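# Stand the coat stand upright inside the yellow tape

## Task

Set the coat stand upright so that each of its four feet rests within the yellow-taped area and none touches the tape; the stand must not tip over or finish leaning.

## Robot and tools

Robot: TidyBot++, a mobile base (0.54 m long, 0.50 m wide, 0.38 m high) on four powered casters, carrying one seven-joint arm with a two-finger gripper. The shoulder is 0.12 m ahead of the base centre and 0.68 m up. Arm segments: upper arm 0.42 m, forearm 0.31 m, hand 0.31 m. The arm starts folded with the hand pointing down, poking up to 0.08 m past the front of the base. Cameras: base_camera and wrist_camera, the latter looking along the hand. A loose object may sometimes get a brief push from outside.

Frames (metres): the base frame sits on the floor under the base centre, x forward, y left, z up. hand_pose is in this frame and marks the point between the finger pads; the hand's z axis runs along the fingers and the fingers close along its y axis. The odometry frame is the base frame as it was when the scene began. base_odometry counts wheel turns only, so slip looks like travel; heading is in rad, left positive, -3.142 to 3.142. base_tilt is in degrees, forward and right positive.

Tool move: one action plus optional cameras and blocking. The action can hold base, joints, target and speeds; its motions begin together.
- base: an object with any of translate_m (forward positive, -2 to 2 m), strafe_m (left positive, -2 to 2 m), rotate_rad (counter-clockwise positive, -6.3 to 6.3 rad). All are offsets from where the base last reported itself, along its axes at the start of the command; the base heads straight to that point.
- joints: absolute angle targets by name. joint_1_rad (any angle; positive is clockwise from above, the reverse of rotate_rad), joint_2_rad shoulder -2.249 to 2.249 (0 = upper arm vertical, positive leans forward), joint_3_rad any angle, joint_4_rad elbow -2.579 to 2.579 (negative bends forward when joint_3 is 3.14), joint_5_rad any angle, joint_6_rad wrist -2.099 to 2.099, joint_7_rad any angle (1.57 opens fingers left/right with the hand down), gripper_pos 0 open to 1 closed. Finger gap is roughly 85 x (1 - gripper_pos) mm. Unbounded joints take the short way round, so turn in steps below half a revolution.
- target: one list of seven numbers [x, y, z, qw, qx, qy, qz], an absolute hand pose in the base frame, metres then quaternion. With target, joints may only contain gripper_pos.
- speeds: caps for this action only: translate_m and strafe_m 0.05 to 0.5 m/s (give one cap for a combined move), rotate_rad 0.1 to 1.57 rad/s.
- cameras: list of base_camera, wrist_camera or all; [] gives none. blocking true (default) returns when everything rests; false returns almost at once and the robot keeps moving. A call with no action just reports state and images.

Tool wait: seconds 0 to 10, plus cameras; returns the state, early if motions finish. stop: brakes every running motion; braked motions say stopped and can keep pressing. zoom_image: camera plus region [x0, y0, x1, y1] in pixels from the top-left, at most 504 by 504. finished_scene: scene = the current scene's number; ends the scene irreversibly, so the stand must already be in place and stay there on its own.

Result lines: move says done or the worst status word. base_status, joint_status, hand_status report done, moving, off_target (rested away from target, may still push), not_followed (a built-in check withheld targets; the robot may keep trying them), stopped, contact_stop, time_out, torque_fault, limit_stop_at_motor_heat. joint command not followed with cause: means a self-collision was predicted; pose unreachable means a target was withheld. Base done only means the wheels turned enough; a blocked base shoves hard and may still read done. hand_target is where the joints' targets would put the hand. motor_effort is percent of max torque (peak in brackets). on_its_own lists uncommanded behaviour. ARM HIT means a hard collision with the base or itself. MOTOR HOT warns of heat; an OVER-TEMPERATURE FAULT makes the arm sag for a while, then resend targets. A contact_stop, time_out, refusal or torque fault cancels the rest of that reply's move, wait and finished_scene calls.

Hand behaviour: the controller picks joint angles itself, so the elbow may swing and the path may curve or overshoot. Low, forward-pointing poses close to the base often miss and can hit the base; nothing stops the arm from hitting the base or furniture. Unreachable poses wander and end in time_out. To fix a residual error add (wanted - read) to the last target's x, y, z. To hold still, resend hand_target, not hand_pose. A hand pointing down reaches at most about 0.94 m high, near the base. Loads make the arm sag; never command a joint to its current reading while holding something.

Cautions: avoid dropping or releasing a moving stand, slamming, hard pushes, big gripper forces (tight grip on something still resting, twisting, fast swings). Tipping risk: arm snagged above about 0.6 m while driving, sideways swings when stretched out, horizontal pulls with a raised hand. Back away or retract to recover. Drive slowly near objects and check images before finishing.

Each tool is called as name(argument=value, ...) on one line, values as JSON.

## Session

move()

Scene clock: 0.00 s.
Motor temperatures (°C): [33 35 30 33 38 40 33]
base_odometry: x=+0.000 y=+0.000 heading=+0.000
base_tilt: forward=+0.3 right=+0.5
base_status: not commanded
joint_positions: joint_1_rad=-0.015 joint_2_rad=-0.369 joint_3_rad=+3.144 joint_4_rad=-2.511 joint_5_rad=+0.030 joint_6_rad=-0.866 joint_7_rad=+1.545 gripper_pos=+0.000
joint_status: not commanded
motor_effort: joint_1_rad=-1 joint_2_rad=-3 joint_3_rad=+1 joint_4_rad=+15 joint_5_rad=+0 joint_6_rad=+1 joint_7_rad=+0
hand_pose: x=+0.2731 y=-0.0038 z=+0.5958 quat_wxyz=(+0.010, +0.998, +0.002, +0.067) (m; base frame)
hand_target: x=+0.2732 y=-0.0038 z=+0.5959 quat_wxyz=(+0.010, +0.998, +0.002, +0.067) (m; base frame)
hand_status: not commanded
pictures: base_camera, wrist_camera
Images, in order (width x height): base_camera 644x364, wrist_camera 644x476.

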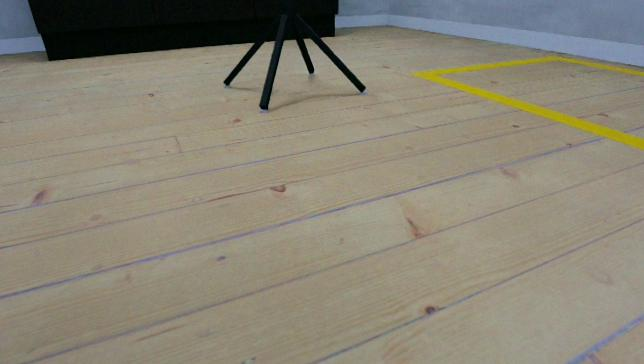

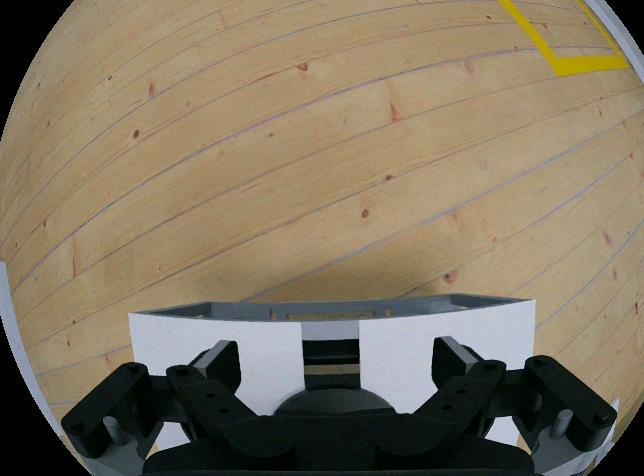

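move(joints={"joint_6_rad": 0.571})

Scene clock: 21.53 s.
move: done
base_odometry: x=+0.000 y=+0.000 heading=+0.000
base_tilt: forward=+0.3 right=+0.5
base_status: not commanded
joint_positions: joint_1_rad=-0.015 joint_2_rad=-0.369 joint_3_rad=+3.144 joint_4_rad=-2.511 joint_5_rad=+0.030 joint_6_rad=+0.543 joint_7_rad=+1.545 gripper_pos=+0.000
joint_status: all done
motor_effort: joint_1_rad=-2(2) joint_2_rad=-7(8) joint_3_rad=+0(1) joint_4_rad=+20(21) joint_5_rad=+0(1) joint_6_rad=+9(9) joint_7_rad=+0(1)
hand_pose: x=+0.5427 y=+0.0112 z=+0.8960 quat_wxyz=(-0.010, +0.717, +0.009, +0.697)
hand_target: x=+0.5427 y=+0.0114 z=+0.9042 quat_wxyz=(-0.011, +0.707, +0.009, +0.707)
hand_status: not commanded
pictures: base_camera, wrist_camera
Images, in order (width x height): base_camera 644x364, wrist_camera 644x476.

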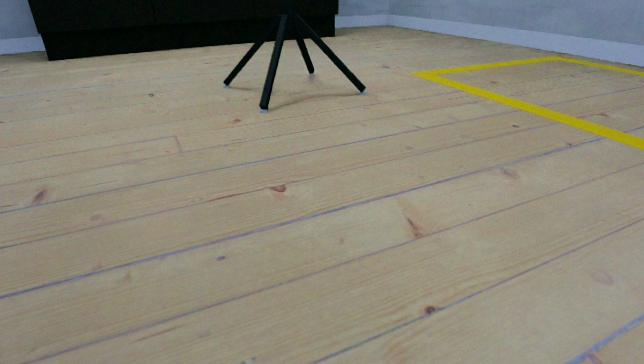

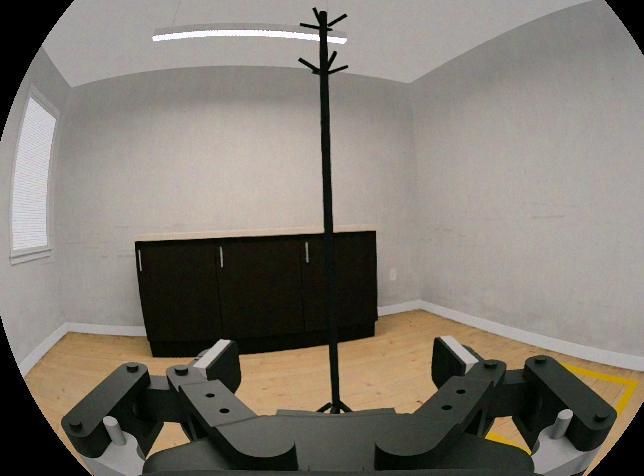

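move(base={"translate_m": 0.4})

Scene clock: 35.07 s.
move: done
base_odometry: x=+0.400 y=+0.000 heading=+0.001
base_tilt: forward=+0.3 right=+0.4
base_status: done
joint_positions: joint_1_rad=-0.015 joint_2_rad=-0.367 joint_3_rad=+3.144 joint_4_rad=-2.511 joint_5_rad=+0.030 joint_6_rad=+0.545 joint_7_rad=+1.545 gripper_pos=+0.000
joint_status: not commanded
motor_effort: joint_1_rad=-1(2) joint_2_rad=-7(10) joint_3_rad=+1(1) joint_4_rad=+20(21) joint_5_rad=+0(1) joint_6_rad=+8(9) joint_7_rad=+0(1)
hand_pose: x=+0.5432 y=+0.0112 z=+0.8956 quat_wxyz=(-0.010, +0.717, +0.009, +0.697)
hand_target: x=+0.5427 y=+0.0114 z=+0.9042 quat_wxyz=(-0.011, +0.707, +0.009, +0.707)
hand_status: not commanded
pictures: base_camera, wrist_camera
Images, in order (width x height): base_camera 644x364, wrist_camera 644x476.

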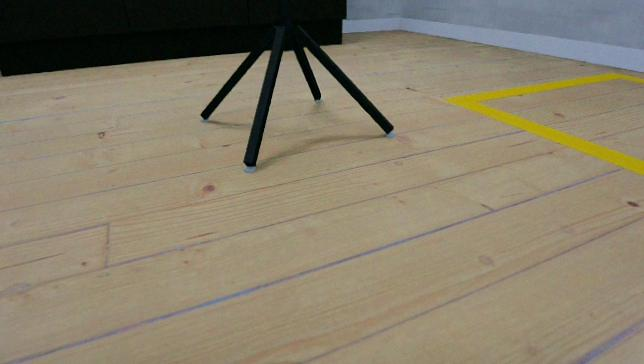

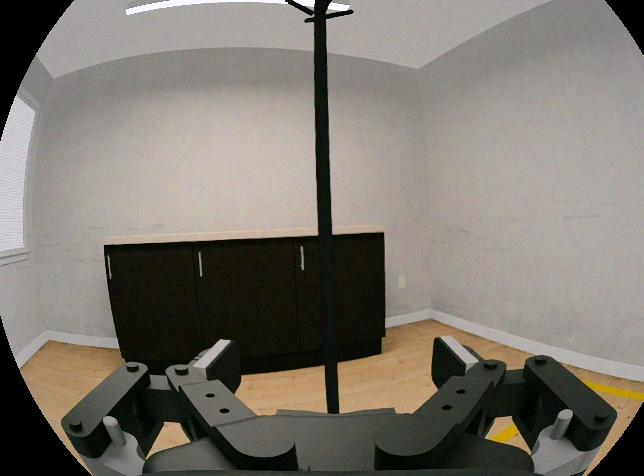

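move(joints={"joint_1_rad": 0.0, "joint_2_rad": 0.077, "joint_3_rad": 3.1416, "joint_4_rad": -2.19, "joint_5_rad": 0.0, "joint_6_rad": 0.72, "joint_7_rad": 1.571})

zoom_image(camera="base_camera", region=[140, 0, 644, 260])

Scene clock: 97.80 s.
move: done
base_odometry: x=+0.400 y=+0.000 heading=+0.001
base_tilt: forward=+0.3 right=+0.5
base_status: not commanded
joint_positions: joint_1_rad=-0.015 joint_2_rad=+0.071 joint_3_rad=+3.144 joint_4_rad=-2.208 joint_5_rad=+0.030 joint_6_rad=+0.689 joint_7_rad=+1.545 gripper_pos=+0.000
joint_status: all done
motor_effort: joint_1_rad=+0(3) joint_2_rad=-22(23) joint_3_rad=+0(1) joint_4_rad=+19(21) joint_5_rad=+0(1) joint_6_rad=+9(9) joint_7_rad=+0(1)
hand_pose: x=+0.6988 y=+0.0143 z=+0.8913 quat_wxyz=(-0.012, +0.714, +0.010, +0.700)
hand_target: x=+0.7038 y=+0.0013 z=+0.9071 quat_wxyz=(+0.000, +0.699, +0.000, +0.715)
hand_status: not commanded
pictures: base_camera, wrist_camera
Images, in order (width x height): base_camera 644x364, wrist_camera 644x476.

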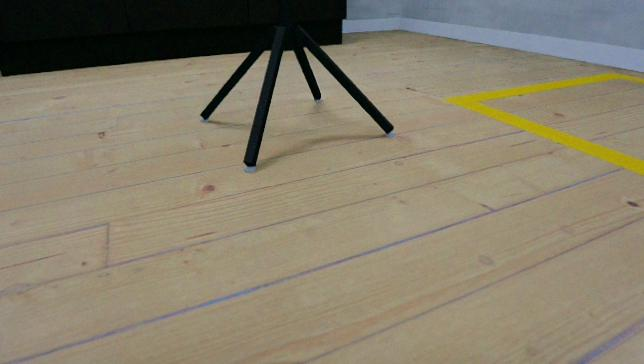

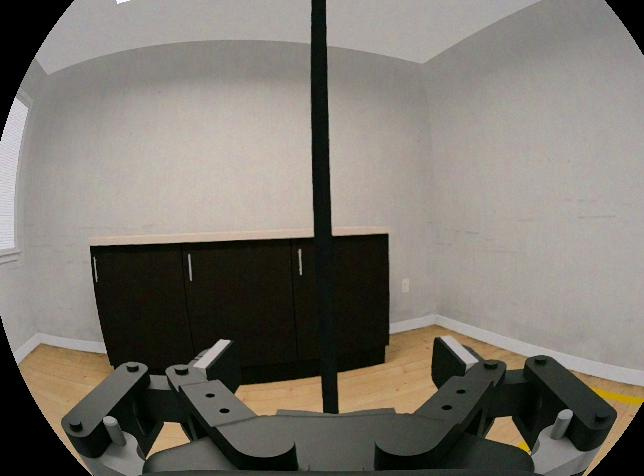

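Scaled by 1.000.

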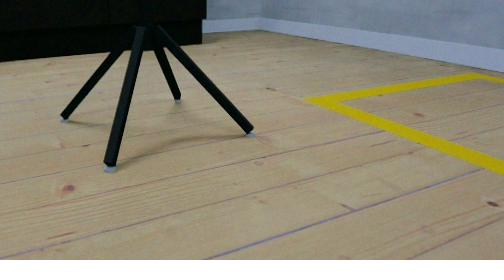

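move(base={"translate_m": 0.25}, joints={"joint_1_rad": 0.04, "joint_5_rad": -0.05, "joint_6_rad": 0.76, "joint_7_rad": 1.63})

Scene clock: 106.03 s.
move: done
base_odometry: x=+0.650 y=+0.000 heading=+0.002
base_tilt: forward=+0.4 right=+0.5
base_status: done
joint_positions: joint_1_rad=+0.021 joint_2_rad=+0.079 joint_3_rad=+3.144 joint_4_rad=-2.201 joint_5_rad=-0.011 joint_6_rad=+0.735 joint_7_rad=+1.593 gripper_pos=+0.000
joint_status: all done
motor_effort: joint_1_rad=-1(3) joint_2_rad=-22(24) joint_3_rad=+0(2) joint_4_rad=+19(20) joint_5_rad=-1(1) joint_6_rad=+8(9) joint_7_rad=+0(2)
hand_pose: x=+0.7018 y=-0.0146 z=+0.9041 quat_wxyz=(+0.016, +0.698, -0.006, +0.716)
hand_target: x=+0.7022 y=-0.0327 z=+0.9194 quat_wxyz=(+0.035, +0.684, -0.018, +0.728)
hand_status: not commanded
pictures: base_camera, wrist_camera
Images, in order (width x height): base_camera 644x364, wrist_camera 644x476.

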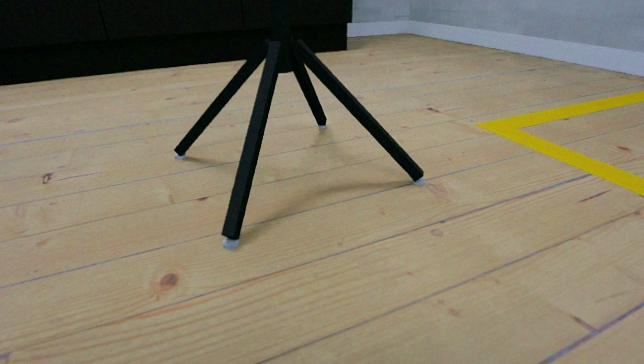

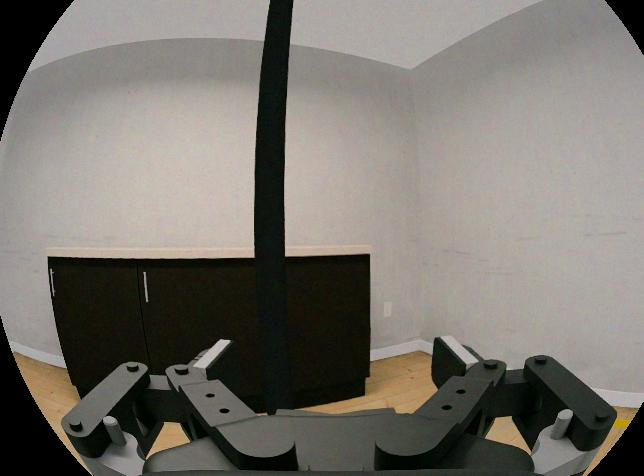

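move(base={"strafe_m": 0.05, "translate_m": 0.06}, joints={"joint_1_rad": -0.025, "joint_5_rad": -0.01})

Scene clock: 130.10 s.
move: done
base_odometry: x=+0.711 y=+0.050 heading=+0.002
base_tilt: forward=+0.3 right=+0.4
base_status: done
joint_positions: joint_1_rad=-0.013 joint_2_rad=+0.084 joint_3_rad=+3.139 joint_4_rad=-2.199 joint_5_rad=-0.011 joint_6_rad=+0.735 joint_7_rad=+1.593 gripper_pos=+0.000
joint_status: all done
motor_effort: joint_1_rad=-1(4) joint_2_rad=-23(24) joint_3_rad=+0(2) joint_4_rad=+19(20) joint_5_rad=-1(1) joint_6_rad=+8(9) joint_7_rad=+0(1)
hand_pose: x=+0.7032 y=+0.0082 z=+0.9027 quat_wxyz=(+0.002, +0.699, +0.008, +0.715)
hand_target: x=+0.7031 y=+0.0138 z=+0.9196 quat_wxyz=(+0.012, +0.684, +0.024, +0.729)
hand_status: not commanded
pictures: base_camera, wrist_camera
Images, in order (width x height): base_camera 644x364, wrist_camera 644x476.

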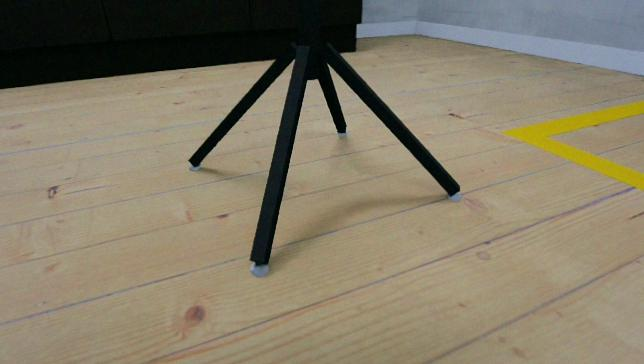

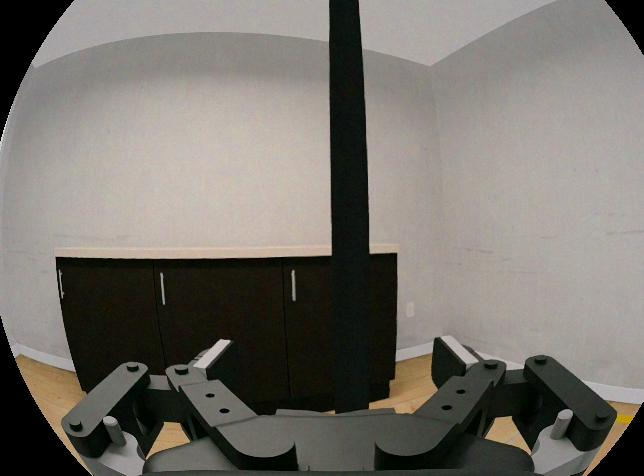

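move(base={"strafe_m": -0.016, "translate_m": 0.08})

Scene clock: 145.17 s.
move: done
base_odometry: x=+0.791 y=+0.035 heading=+0.002
base_tilt: forward=+0.3 right=+0.5
base_status: done
joint_positions: joint_1_rad=-0.013 joint_2_rad=+0.086 joint_3_rad=+3.139 joint_4_rad=-2.198 joint_5_rad=-0.011 joint_6_rad=+0.735 joint_7_rad=+1.593 gripper_pos=+0.000
joint_status: not commanded
motor_effort: joint_1_rad=-1(3) joint_2_rad=-22(26) joint_3_rad=+0(1) joint_4_rad=+19(20) joint_5_rad=+0(1) joint_6_rad=+8(9) joint_7_rad=+0(1)
hand_pose: x=+0.7040 y=+0.0083 z=+0.9019 quat_wxyz=(+0.002, +0.699, +0.008, +0.715)
hand_target: x=+0.7031 y=+0.0138 z=+0.9196 quat_wxyz=(+0.012, +0.684, +0.024, +0.729)
hand_status: not commanded
pictures: base_camera, wrist_camera
Images, in order (width x height): base_camera 644x364, wrist_camera 644x476.

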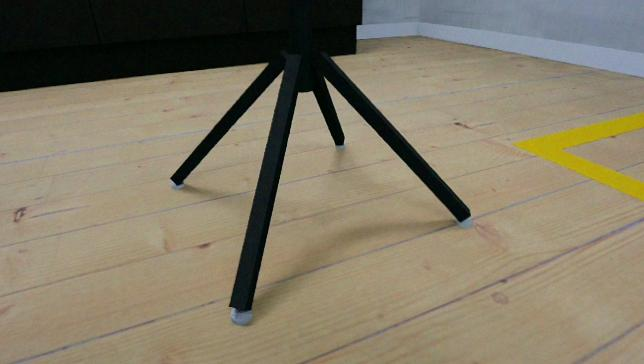

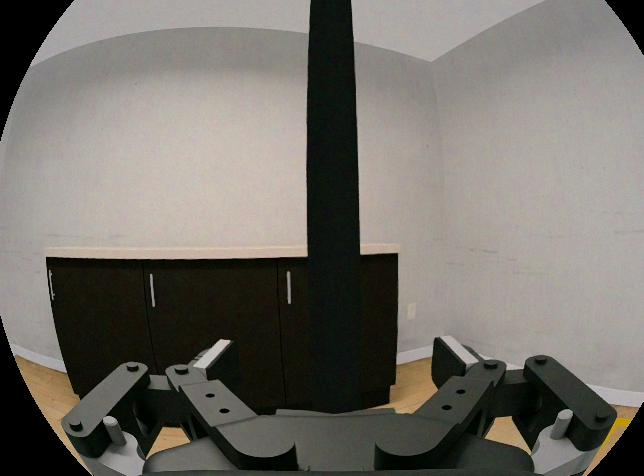

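move(base={"translate_m": 0.08}, speeds={"translate_m": 0.15})

Scene clock: 156.80 s.
move: done
base_odometry: x=+0.871 y=+0.035 heading=+0.001
base_tilt: forward=+0.3 right=+0.4
base_status: done
joint_positions: joint_1_rad=-0.013 joint_2_rad=+0.086 joint_3_rad=+3.139 joint_4_rad=-2.198 joint_5_rad=-0.011 joint_6_rad=+0.736 joint_7_rad=+1.593 gripper_pos=+0.000
joint_status: not commanded
motor_effort: joint_1_rad=-1(2) joint_2_rad=-22(25) joint_3_rad=+0(3) joint_4_rad=+19(20) joint_5_rad=+0(1) joint_6_rad=+8(9) joint_7_rad=+0(1)
hand_pose: x=+0.7040 y=+0.0083 z=+0.9019 quat_wxyz=(+0.002, +0.699, +0.008, +0.715)
hand_target: x=+0.7031 y=+0.0138 z=+0.9196 quat_wxyz=(+0.012, +0.684, +0.024, +0.729)
hand_status: not commanded
pictures: base_camera, wrist_camera
Images, in order (width x height): base_camera 644x364, wrist_camera 644x476.

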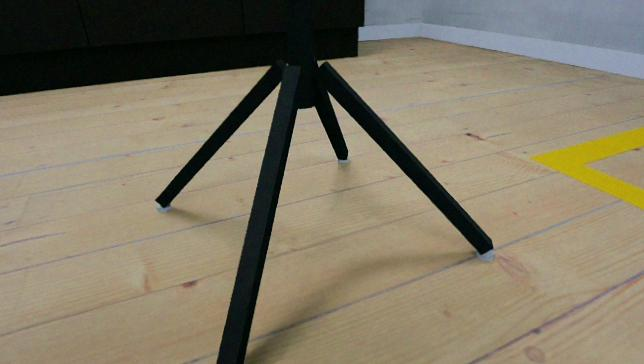

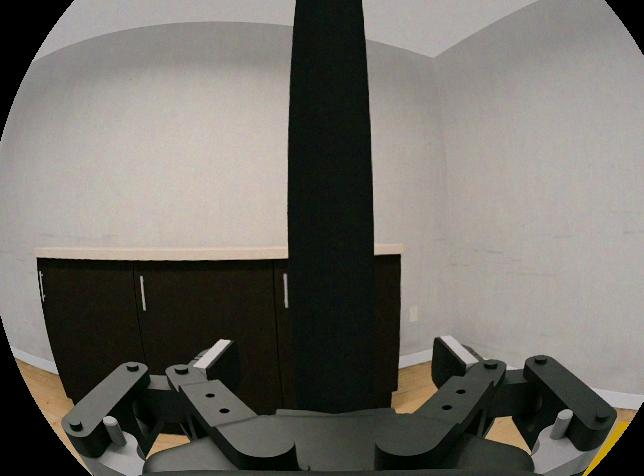

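move(base={"translate_m": 0.03}, speeds={"translate_m": 0.1}, cameras=["wrist_camera"])

move(joints={"gripper_pos": 0.5}, cameras=["wrist_camera"])

Scene clock: 166.77 s.
move: done
base_odometry: x=+0.901 y=+0.035 heading=+0.001
base_tilt: forward=+0.4 right=+0.5
base_status: done
joint_positions: joint_1_rad=-0.013 joint_2_rad=+0.088 joint_3_rad=+3.139 joint_4_rad=-2.198 joint_5_rad=-0.011 joint_6_rad=+0.736 joint_7_rad=+1.593 gripper_pos=+0.000
joint_status: not commanded
motor_effort: joint_1_rad=-1(3) joint_2_rad=-23(24) joint_3_rad=+1(2) joint_4_rad=+19(19) joint_5_rad=+0(1) joint_6_rad=+8(9) joint_7_rad=+0(1)
hand_pose: x=+0.7044 y=+0.0083 z=+0.9013 quat_wxyz=(+0.002, +0.700, +0.008, +0.714)
hand_target: x=+0.7031 y=+0.0138 z=+0.9196 quat_wxyz=(+0.012, +0.684, +0.024, +0.729)
hand_status: not commanded
Images, in order (width x height): wrist_camera 644x476.

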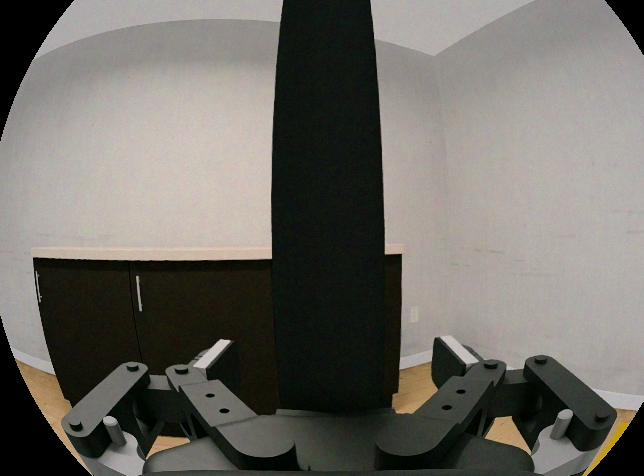

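Scene clock: 167.60 s.
move: done
base_odometry: x=+0.901 y=+0.035 heading=+0.001
base_tilt: forward=+0.3 right=+0.5
base_status: not commanded
joint_positions: joint_1_rad=-0.013 joint_2_rad=+0.088 joint_3_rad=+3.139 joint_4_rad=-2.198 joint_5_rad=-0.011 joint_6_rad=+0.736 joint_7_rad=+1.593 gripper_pos=+0.500
joint_status: all done
motor_effort: joint_1_rad=-1(2) joint_2_rad=-22(23) joint_3_rad=+0(1) joint_4_rad=+19(19) joint_5_rad=+0(1) joint_6_rad=+8(9) joint_7_rad=+0(1)
hand_pose: x=+0.7044 y=+0.0083 z=+0.9014 quat_wxyz=(+0.002, +0.700, +0.008, +0.714)
hand_target: x=+0.7031 y=+0.0138 z=+0.9196 quat_wxyz=(+0.012, +0.684, +0.024, +0.729)
hand_status: not commanded
Images, in order (width x height): wrist_camera 644x476.

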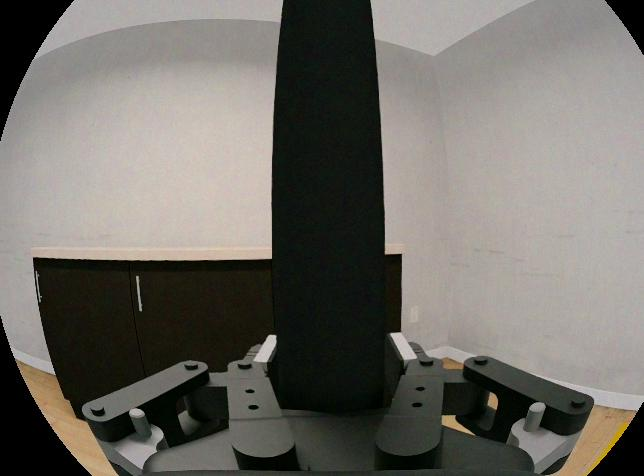

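move(joints={"gripper_pos": 0.7}, cameras=["wrist_camera"])

Scene clock: 172.07 s.
move: off_target
base_odometry: x=+0.901 y=+0.035 heading=+0.001
base_tilt: forward=+0.4 right=+0.5
base_status: not commanded
joint_positions: joint_1_rad=-0.015 joint_2_rad=+0.088 joint_3_rad=+3.138 joint_4_rad=-2.198 joint_5_rad=-0.011 joint_6_rad=+0.736 joint_7_rad=+1.593 gripper_pos=+0.646
joint_status: gripper_pos off_target (ended at +0.646, target +0.700)
motor_effort: joint_1_rad=+0(4) joint_2_rad=-22(23) joint_3_rad=+1(4) joint_4_rad=+20(20) joint_5_rad=-1(3) joint_6_rad=+8(9) joint_7_rad=+0(1)
hand_pose: x=+0.7044 y=+0.0096 z=+0.9014 quat_wxyz=(+0.001, +0.700, +0.009, +0.714)
hand_target: x=+0.7031 y=+0.0138 z=+0.9196 quat_wxyz=(+0.012, +0.684, +0.024, +0.729)
hand_status: not commanded
Images, in order (width x height): wrist_camera 644x476.

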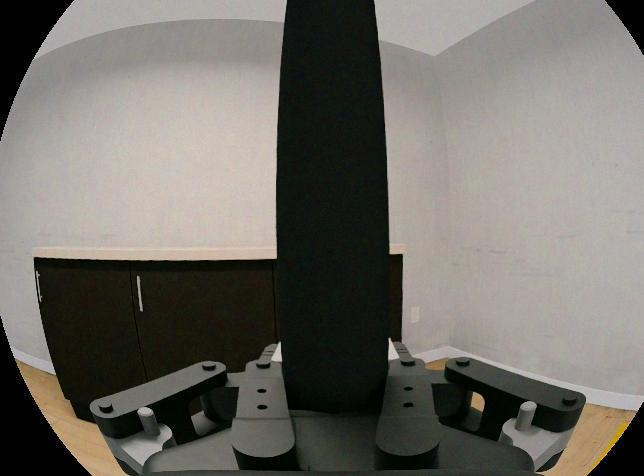

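move(joints={"joint_2_rad": 0.0, "joint_4_rad": -2.108, "joint_6_rad": 0.6})

Scene clock: 185.53 s.
move: off_target
base_odometry: x=+0.901 y=+0.035 heading=+0.001
base_tilt: forward=+0.3 right=+0.5
base_status: not commanded
joint_positions: joint_1_rad=-0.015 joint_2_rad=+0.056 joint_3_rad=+3.138 joint_4_rad=-2.161 joint_5_rad=-0.011 joint_6_rad=+0.604 joint_7_rad=+1.596 gripper_pos=+0.649
joint_status: joint_2_rad off_target (ended at +0.056, target +0.000); joint_4_rad off_target (ended at -2.161, target -2.108); the others done
motor_effort: joint_1_rad=-1(2) joint_2_rad=-26(26) joint_3_rad=+0(1) joint_4_rad=+27(27) joint_5_rad=+1(3) joint_6_rad=+12(13) joint_7_rad=+1(3)
hand_pose: x=+0.7045 y=+0.0099 z=+0.8995 quat_wxyz=(+0.002, +0.722, +0.010, +0.692)
hand_target: x=+0.6996 y=+0.0141 z=+0.9612 quat_wxyz=(+0.011, +0.684, +0.024, +0.729)
hand_status: not commanded
pictures: base_camera, wrist_camera
Images, in order (width x height): base_camera 644x364, wrist_camera 644x476.

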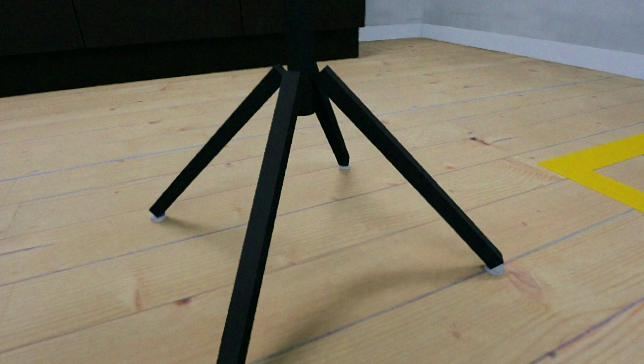

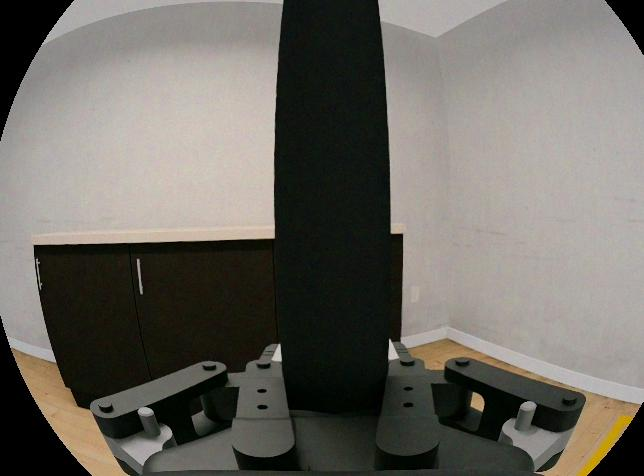

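move(joints={"joint_2_rad": -0.1, "joint_4_rad": -2.0, "joint_6_rad": 0.7, "gripper_pos": 0.8})

Scene clock: 208.87 s.
move: off_target
base_odometry: x=+0.901 y=+0.035 heading=+0.001
base_tilt: forward=+0.4 right=+0.5
base_status: not commanded
joint_positions: joint_1_rad=-0.015 joint_2_rad=+0.056 joint_3_rad=+3.138 joint_4_rad=-2.152 joint_5_rad=-0.011 joint_6_rad=+0.598 joint_7_rad=+1.596 gripper_pos=+0.649
joint_status: joint_2_rad off_target (ended at +0.056, target -0.100); joint_4_rad off_target (ended at -2.152, target -2.000); joint_6_rad off_target (ended at +0.598, target +0.700); gripper_pos off_target (ended at +0.649, target +0.800)
motor_effort: joint_1_rad=+0(2) joint_2_rad=-49(49) joint_3_rad=+0(2) joint_4_rad=+45(45) joint_5_rad=+0(1) joint_6_rad=+29(30) joint_7_rad=+0(1)
hand_pose: x=+0.7061 y=+0.0101 z=+0.9025 quat_wxyz=(+0.002, +0.721, +0.010, +0.693)
hand_target: x=+0.6645 y=+0.0130 z=+1.1116 quat_wxyz=(+0.013, +0.564, +0.019, +0.825)
hand_status: not commanded
pictures: base_camera, wrist_camera
Images, in order (width x height): base_camera 644x364, wrist_camera 644x476.

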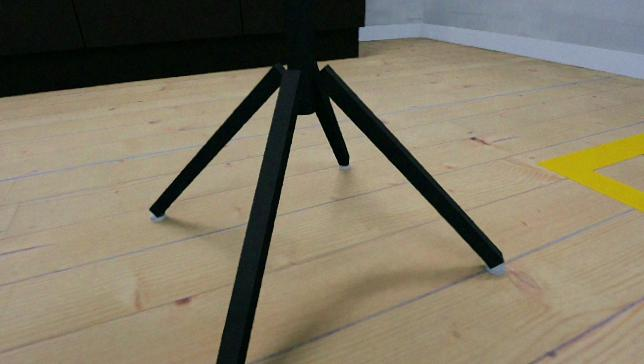

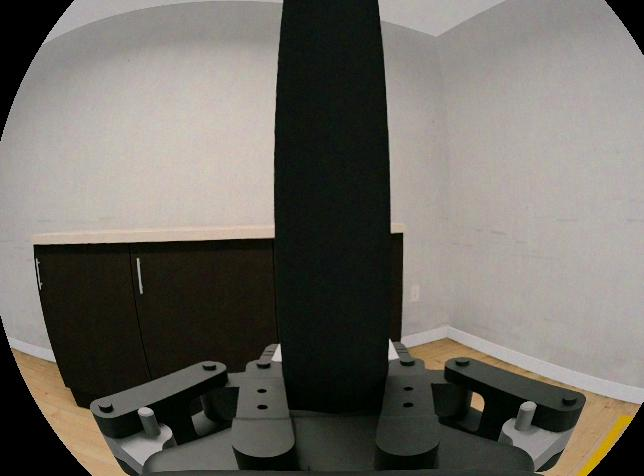

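move(joints={"joint_2_rad": -0.15, "joint_4_rad": -1.945, "joint_6_rad": 0.755, "gripper_pos": 0.9}, cameras=["base_camera"])

move(joints={"joint_2_rad": -0.2, "joint_4_rad": -1.89, "joint_6_rad": 0.81})

Scene clock: 220.87 s.
move: off_target
base_odometry: x=+0.901 y=+0.035 heading=+0.001
base_tilt: forward=+0.4 right=+0.5
base_status: not commanded
joint_positions: joint_1_rad=-0.015 joint_2_rad=+0.044 joint_3_rad=+3.138 joint_4_rad=-2.096 joint_5_rad=-0.011 joint_6_rad=+0.613 joint_7_rad=+1.598 gripper_pos=+0.651
joint_status: joint_2_rad off_target (ended at +0.044, target -0.150); joint_4_rad off_target (ended at -2.096, target -1.945); joint_6_rad off_target (ended at +0.613, target +0.755); gripper_pos off_target (ended at +0.651, target +0.900)
motor_effort: joint_1_rad=-1(2) joint_2_rad=-50(53) joint_3_rad=+1(1) joint_4_rad=+47(49) joint_5_rad=+1(1) joint_6_rad=+31(34) joint_7_rad=+0(2)
hand_pose: x=+0.7131 y=+0.0102 z=+0.9466 quat_wxyz=(+0.002, +0.691, +0.010, +0.723)
hand_target: x=+0.6309 y=+0.0120 z=+1.1855 quat_wxyz=(+0.013, +0.497, +0.016, +0.868)
hand_status: not commanded
Images, in order (width x height): base_camera 644x364.

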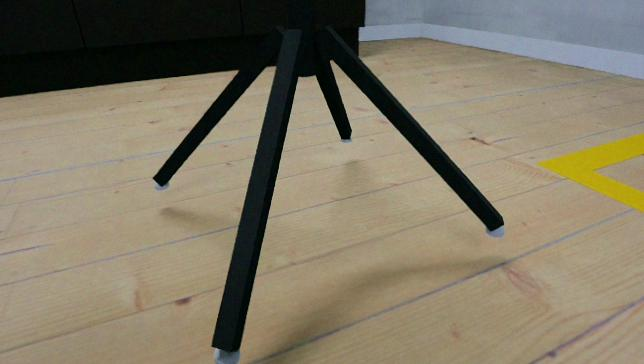

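Scene clock: 221.97 s.
move: off_target
base_odometry: x=+0.901 y=+0.035 heading=+0.001
base_tilt: forward=+0.4 right=+0.4
base_status: not commanded
joint_positions: joint_1_rad=-0.015 joint_2_rad=-0.017 joint_3_rad=+3.138 joint_4_rad=-2.040 joint_5_rad=-0.011 joint_6_rad=+0.666 joint_7_rad=+1.598 gripper_pos=+0.653
joint_status: joint_2_rad off_target (ended at -0.017, target -0.200); joint_4_rad off_target (ended at -2.040, target -1.890); joint_6_rad off_target (ended at +0.666, target +0.810)
motor_effort: joint_1_rad=+0(2) joint_2_rad=-48(55) joint_3_rad=+0(1) joint_4_rad=+49(51) joint_5_rad=+0(1) joint_6_rad=+31(34) joint_7_rad=+0(1)
hand_pose: x=+0.6987 y=+0.0098 z=+1.0312 quat_wxyz=(+0.002, +0.628, +0.009, +0.778)
hand_target: x=+0.5874 y=+0.0108 z=+1.2551 quat_wxyz=(+0.014, +0.426, +0.013, +0.905)
hand_status: not commanded
pictures: base_camera, wrist_camera
Images, in order (width x height): base_camera 644x364, wrist_camera 644x476.

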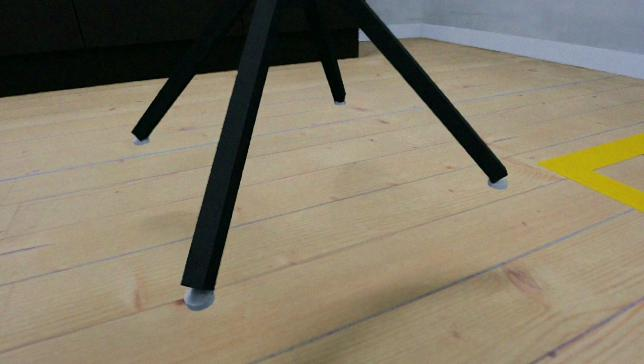

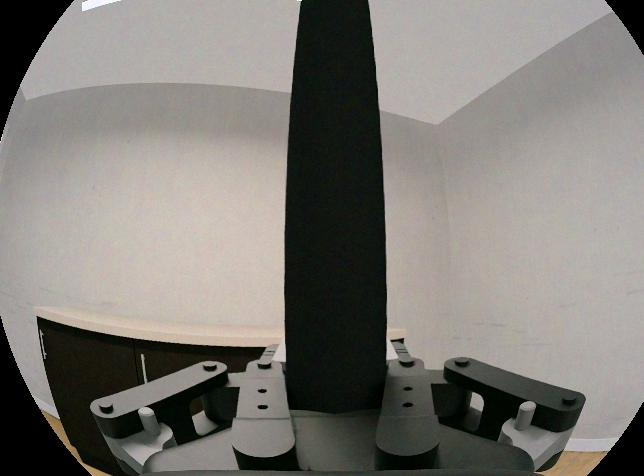

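move(joints={"joint_2_rad": -0.175, "joint_4_rad": -1.94, "joint_6_rad": 0.765}, cameras=[])

move(joints={"joint_2_rad": -0.158, "joint_4_rad": -1.987, "joint_6_rad": 0.75})

Scene clock: 241.67 s.
move: off_target
base_odometry: x=+0.901 y=+0.035 heading=+0.001
base_tilt: forward=+0.4 right=+0.5
base_status: not commanded
joint_positions: joint_1_rad=-0.015 joint_2_rad=-0.015 joint_3_rad=+3.138 joint_4_rad=-2.073 joint_5_rad=-0.011 joint_6_rad=+0.662 joint_7_rad=+1.598 gripper_pos=+0.653
joint_status: joint_2_rad off_target (ended at -0.015, target -0.175); joint_4_rad off_target (ended at -2.073, target -1.940); joint_6_rad off_target (ended at +0.662, target +0.765)
motor_effort: joint_1_rad=-1(1) joint_2_rad=-48(50) joint_3_rad=+0(1) joint_4_rad=+49(50) joint_5_rad=+0(1) joint_6_rad=+31(32) joint_7_rad=-1(1)
hand_pose: x=+0.6970 y=+0.0098 z=+1.0091 quat_wxyz=(+0.002, +0.643, +0.009, +0.766)
hand_target: x=+0.6160 y=+0.0116 z=+1.2037 quat_wxyz=(+0.014, +0.479, +0.015, +0.877)
hand_status: not commanded

Scene clock: 242.60 s.
move: off_target
base_odometry: x=+0.901 y=+0.035 heading=+0.001
base_tilt: forward=+0.4 right=+0.4
base_status: not commanded
joint_positions: joint_1_rad=-0.015 joint_2_rad=-0.004 joint_3_rad=+3.138 joint_4_rad=-2.117 joint_5_rad=-0.011 joint_6_rad=+0.653 joint_7_rad=+1.598 gripper_pos=+0.654
joint_status: joint_2_rad off_target (ended at -0.004, target -0.158); joint_4_rad off_target (ended at -2.117, target -1.987); joint_6_rad off_target (ended at +0.653, target +0.750)
motor_effort: joint_1_rad=-1(2) joint_2_rad=-48(49) joint_3_rad=+0(1) joint_4_rad=+48(49) joint_5_rad=+0(1) joint_6_rad=+31(32) joint_7_rad=-1(1)
hand_pose: x=+0.6959 y=+0.0098 z=+0.9748 quat_wxyz=(+0.002, +0.667, +0.010, +0.745)
hand_target: x=+0.6310 y=+0.0120 z=+1.1640 quat_wxyz=(+0.013, +0.513, +0.017, +0.858)
hand_status: not commanded
pictures: base_camera, wrist_camera
Images, in order (width x height): base_camera 644x364, wrist_camera 644x476.

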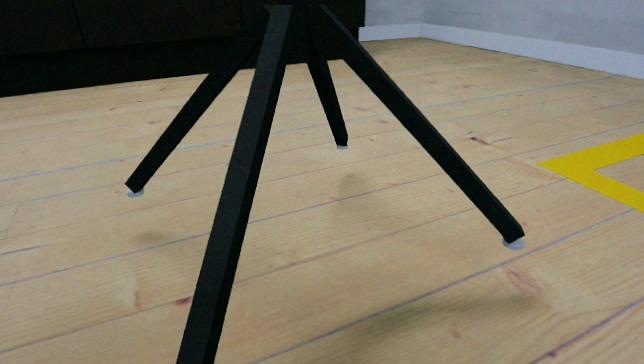

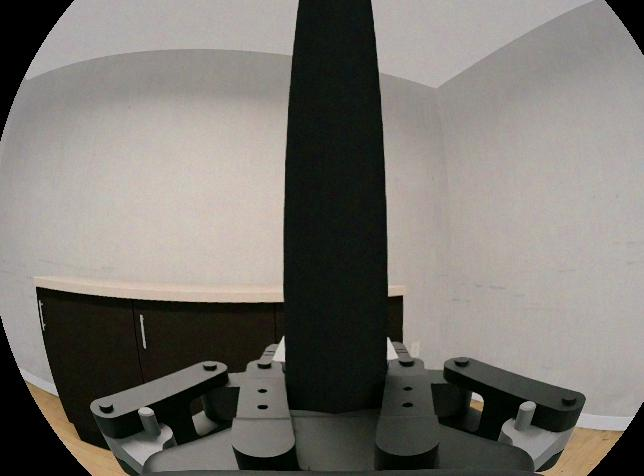

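move(joints={"joint_2_rad": -0.124, "joint_4_rad": -2.01, "joint_6_rad": 0.704})

Scene clock: 248.33 s.
move: off_target
base_odometry: x=+0.901 y=+0.035 heading=+0.001
base_tilt: forward=+0.4 right=+0.5
base_status: not commanded
joint_positions: joint_1_rad=-0.015 joint_2_rad=+0.032 joint_3_rad=+3.138 joint_4_rad=-2.135 joint_5_rad=-0.011 joint_6_rad=+0.611 joint_7_rad=+1.599 gripper_pos=+0.655
joint_status: joint_2_rad off_target (ended at +0.032, target -0.124); joint_4_rad off_target (ended at -2.135, target -2.010); the others done
motor_effort: joint_1_rad=+0(2) joint_2_rad=-49(50) joint_3_rad=+1(1) joint_4_rad=+47(48) joint_5_rad=+0(2) joint_6_rad=+31(32) joint_7_rad=+0(1)
hand_pose: x=+0.7038 y=+0.0100 z=+0.9307 quat_wxyz=(+0.002, +0.702, +0.011, +0.712)
hand_target: x=+0.6537 y=+0.0127 z=+1.1199 quat_wxyz=(+0.013, +0.557, +0.019, +0.830)
hand_status: not commanded
pictures: base_camera, wrist_camera
Images, in order (width x height): base_camera 644x364, wrist_camera 644x476.

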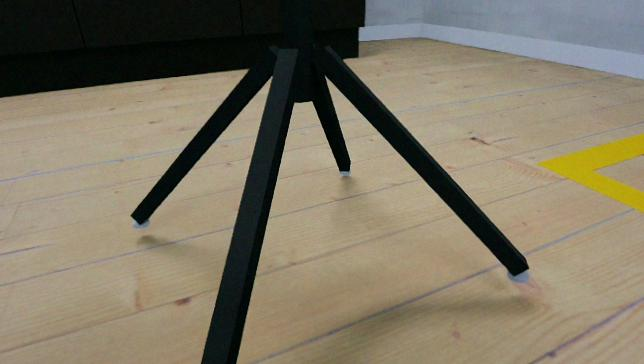

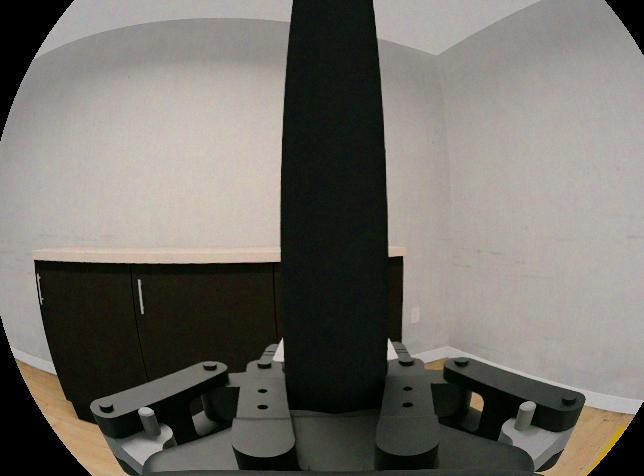

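move(base={"strafe_m": -0.8}, speeds={"strafe_m": 0.3}, joints={"joint_6_rad": 0.765})

Scene clock: 302.13 s.
Motor temperatures (°C): [32 40 30 35 37 42 32]
move: off_target
base_odometry: x=+0.902 y=-0.766 heading=+0.001
base_tilt: forward=+0.3 right=+0.5
base_status: done
joint_positions: joint_1_rad=-0.020 joint_2_rad=+0.036 joint_3_rad=+3.145 joint_4_rad=-2.138 joint_5_rad=-0.011 joint_6_rad=+0.643 joint_7_rad=+1.599 gripper_pos=+0.655
joint_status: joint_6_rad off_target (ended at +0.643, target +0.765)
motor_effort: joint_1_rad=-1(5) joint_2_rad=-49(52) joint_3_rad=+0(4) joint_4_rad=+46(49) joint_5_rad=+0(2) joint_6_rad=+30(33) joint_7_rad=-1(2)
hand_pose: x=+0.7041 y=+0.0089 z=+0.9362 quat_wxyz=(+0.003, +0.693, +0.010, +0.721)
hand_target: x=+0.6460 y=+0.0124 z=+1.1372 quat_wxyz=(+0.013, +0.531, +0.018, +0.847)
hand_status: not commanded
pictures: base_camera, wrist_camera
Images, in order (width x height): base_camera 644x364, wrist_camera 644x476.

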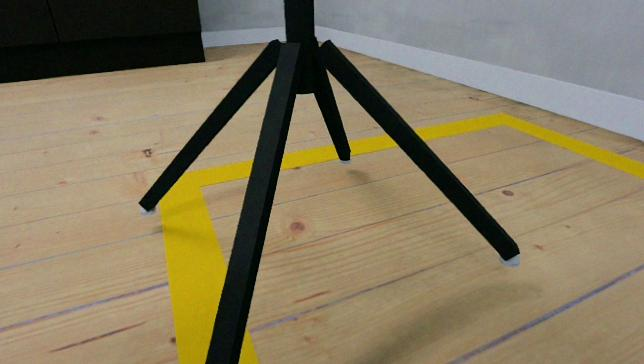

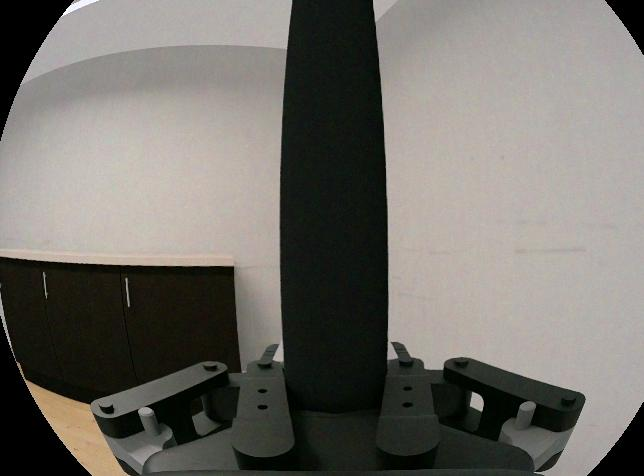

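move(base={"strafe_m": -0.31, "translate_m": -0.03}, speeds={"strafe_m": 0.3})

Scene clock: 317.17 s.
move: done
base_odometry: x=+0.873 y=-1.076 heading=+0.001
base_tilt: forward=+0.4 right=+0.4
base_status: done
joint_positions: joint_1_rad=-0.023 joint_2_rad=+0.036 joint_3_rad=+3.146 joint_4_rad=-2.138 joint_5_rad=-0.011 joint_6_rad=+0.643 joint_7_rad=+1.599 gripper_pos=+0.655
joint_status: not commanded
motor_effort: joint_1_rad=-1(5) joint_2_rad=-49(51) joint_3_rad=+0(4) joint_4_rad=+47(47) joint_5_rad=-1(1) joint_6_rad=+31(31) joint_7_rad=+0(2)
hand_pose: x=+0.7041 y=+0.0103 z=+0.9362 quat_wxyz=(+0.003, +0.693, +0.011, +0.721)
hand_target: x=+0.6460 y=+0.0124 z=+1.1372 quat_wxyz=(+0.013, +0.531, +0.018, +0.847)
hand_status: not commanded
pictures: base_camera, wrist_camera
Images, in order (width x height): base_camera 644x364, wrist_camera 644x476.

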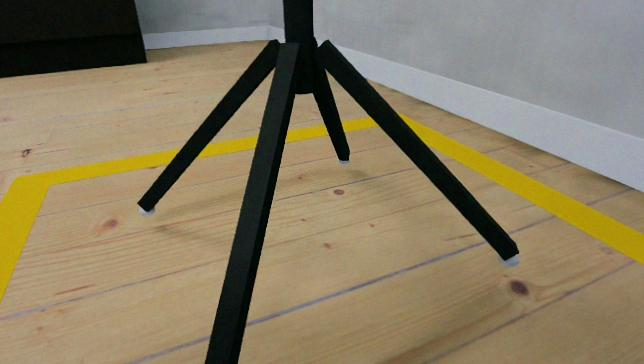

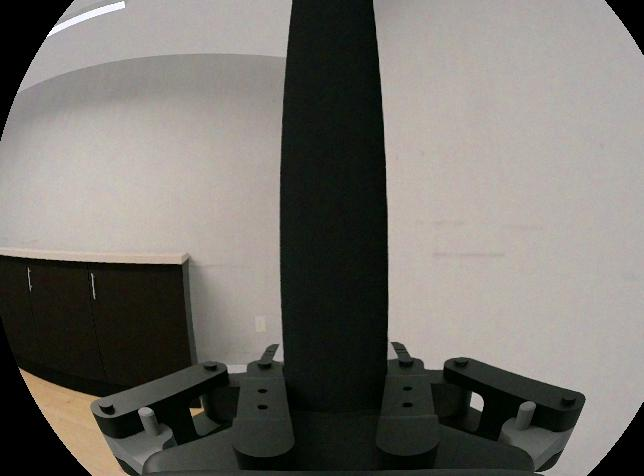

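move(joints={"joint_2_rad": -0.085, "joint_4_rad": -2.05, "joint_6_rad": 0.83}, cameras=["base_camera"])

move(joints={"joint_2_rad": -0.065, "joint_4_rad": -2.07, "joint_6_rad": 0.85}, cameras=["base_camera"])

Scene clock: 331.83 s.
move: off_target
base_odometry: x=+0.873 y=-1.076 heading=+0.001
base_tilt: forward=+0.4 right=+0.4
base_status: not commanded
joint_positions: joint_1_rad=-0.023 joint_2_rad=+0.070 joint_3_rad=+3.146 joint_4_rad=-2.170 joint_5_rad=-0.011 joint_6_rad=+0.693 joint_7_rad=+1.600 gripper_pos=+0.655
joint_status: joint_2_rad off_target (ended at +0.070, target -0.085); joint_4_rad off_target (ended at -2.170, target -2.050); joint_6_rad off_target (ended at +0.693, target +0.830)
motor_effort: joint_1_rad=+0(1) joint_2_rad=-49(51) joint_3_rad=+0(1) joint_4_rad=+45(47) joint_5_rad=+0(1) joint_6_rad=+30(31) joint_7_rad=+0(1)
hand_pose: x=+0.7063 y=+0.0103 z=+0.9137 quat_wxyz=(+0.003, +0.699, +0.011, +0.715)
hand_target: x=+0.6556 y=+0.0125 z=+1.1117 quat_wxyz=(+0.014, +0.537, +0.018, +0.843)
hand_status: not commanded
Images, in order (width x height): base_camera 644x364.

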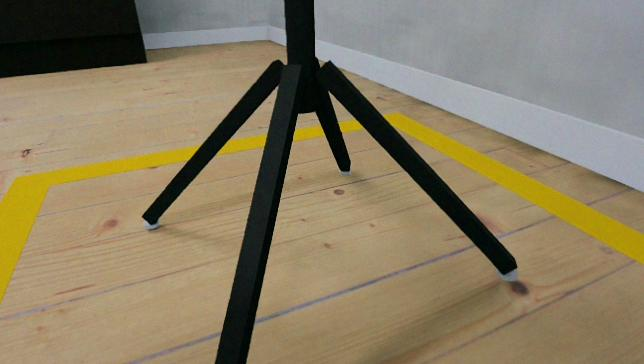

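Scene clock: 332.40 s.
move: off_target
base_odometry: x=+0.873 y=-1.076 heading=+0.001
base_tilt: forward=+0.3 right=+0.5
base_status: not commanded
joint_positions: joint_1_rad=-0.023 joint_2_rad=+0.073 joint_3_rad=+3.146 joint_4_rad=-2.179 joint_5_rad=-0.011 joint_6_rad=+0.714 joint_7_rad=+1.600 gripper_pos=+0.655
joint_status: joint_2_rad off_target (ended at +0.073, target -0.065); joint_4_rad off_target (ended at -2.179, target -2.070); joint_6_rad off_target (ended at +0.714, target +0.850)
motor_effort: joint_1_rad=-1(2) joint_2_rad=-47(50) joint_3_rad=+0(1) joint_4_rad=+43(45) joint_5_rad=+0(1) joint_6_rad=+29(30) joint_7_rad=-1(1)
hand_pose: x=+0.7049 y=+0.0102 z=+0.9134 quat_wxyz=(+0.003, +0.696, +0.011, +0.718)
hand_target: x=+0.6615 y=+0.0126 z=+1.0952 quat_wxyz=(+0.014, +0.546, +0.018, +0.838)
hand_status: not commanded
Images, in order (width x height): base_camera 644x364.

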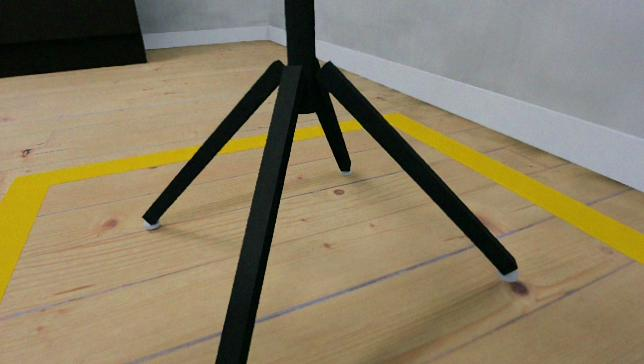

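move(joints={"joint_2_rad": -0.03, "joint_4_rad": -2.1, "joint_6_rad": 0.85}, cameras=["base_camera"])

move(joints={"joint_2_rad": 0.0, "joint_4_rad": -2.13, "joint_6_rad": 0.84}, cameras=["base_camera"])

Scene clock: 346.23 s.
move: off_target
base_odometry: x=+0.873 y=-1.076 heading=+0.001
base_tilt: forward=+0.4 right=+0.4
base_status: not commanded
joint_positions: joint_1_rad=-0.023 joint_2_rad=+0.076 joint_3_rad=+3.146 joint_4_rad=-2.187 joint_5_rad=-0.011 joint_6_rad=+0.731 joint_7_rad=+1.600 gripper_pos=+0.655
joint_status: joint_2_rad off_target (ended at +0.076, target -0.030); joint_4_rad off_target (ended at -2.187, target -2.100); joint_6_rad off_target (ended at +0.732, target +0.850)
motor_effort: joint_1_rad=-1(2) joint_2_rad=-42(48) joint_3_rad=+0(1) joint_4_rad=+39(43) joint_5_rad=+0(1) joint_6_rad=+25(29) joint_7_rad=+0(1)
hand_pose: x=+0.7039 y=+0.0101 z=+0.9129 quat_wxyz=(+0.003, +0.693, +0.011, +0.721)
hand_target: x=+0.6746 y=+0.0129 z=+1.0589 quat_wxyz=(+0.013, +0.573, +0.019, +0.820)
hand_status: not commanded
Images, in order (width x height): base_camera 644x364.

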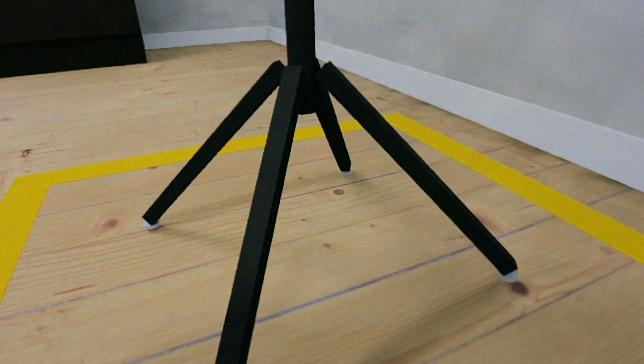

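Scene clock: 346.87 s.
move: off_target
base_odometry: x=+0.873 y=-1.076 heading=+0.001
base_tilt: forward=+0.3 right=+0.5
base_status: not commanded
joint_positions: joint_1_rad=-0.023 joint_2_rad=+0.076 joint_3_rad=+3.146 joint_4_rad=-2.195 joint_5_rad=-0.011 joint_6_rad=+0.744 joint_7_rad=+1.600 gripper_pos=+0.655
joint_status: joint_2_rad off_target (ended at +0.076, target +0.000); joint_4_rad off_target (ended at -2.195, target -2.130); joint_6_rad off_target (ended at +0.744, target +0.840)
motor_effort: joint_1_rad=+0(1) joint_2_rad=-37(42) joint_3_rad=+1(2) joint_4_rad=+35(40) joint_5_rad=-1(1) joint_6_rad=+22(26) joint_7_rad=-1(1)
hand_pose: x=+0.7023 y=+0.0101 z=+0.9121 quat_wxyz=(+0.003, +0.692, +0.011, +0.722)
hand_target: x=+0.6844 y=+0.0132 z=+1.0221 quat_wxyz=(+0.013, +0.601, +0.020, +0.799)
hand_status: not commanded
Images, in order (width x height): base_camera 644x364.

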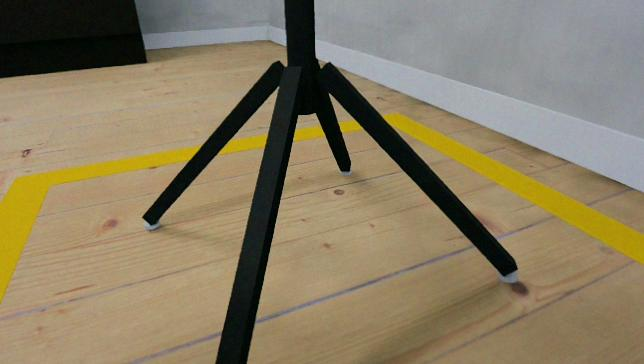

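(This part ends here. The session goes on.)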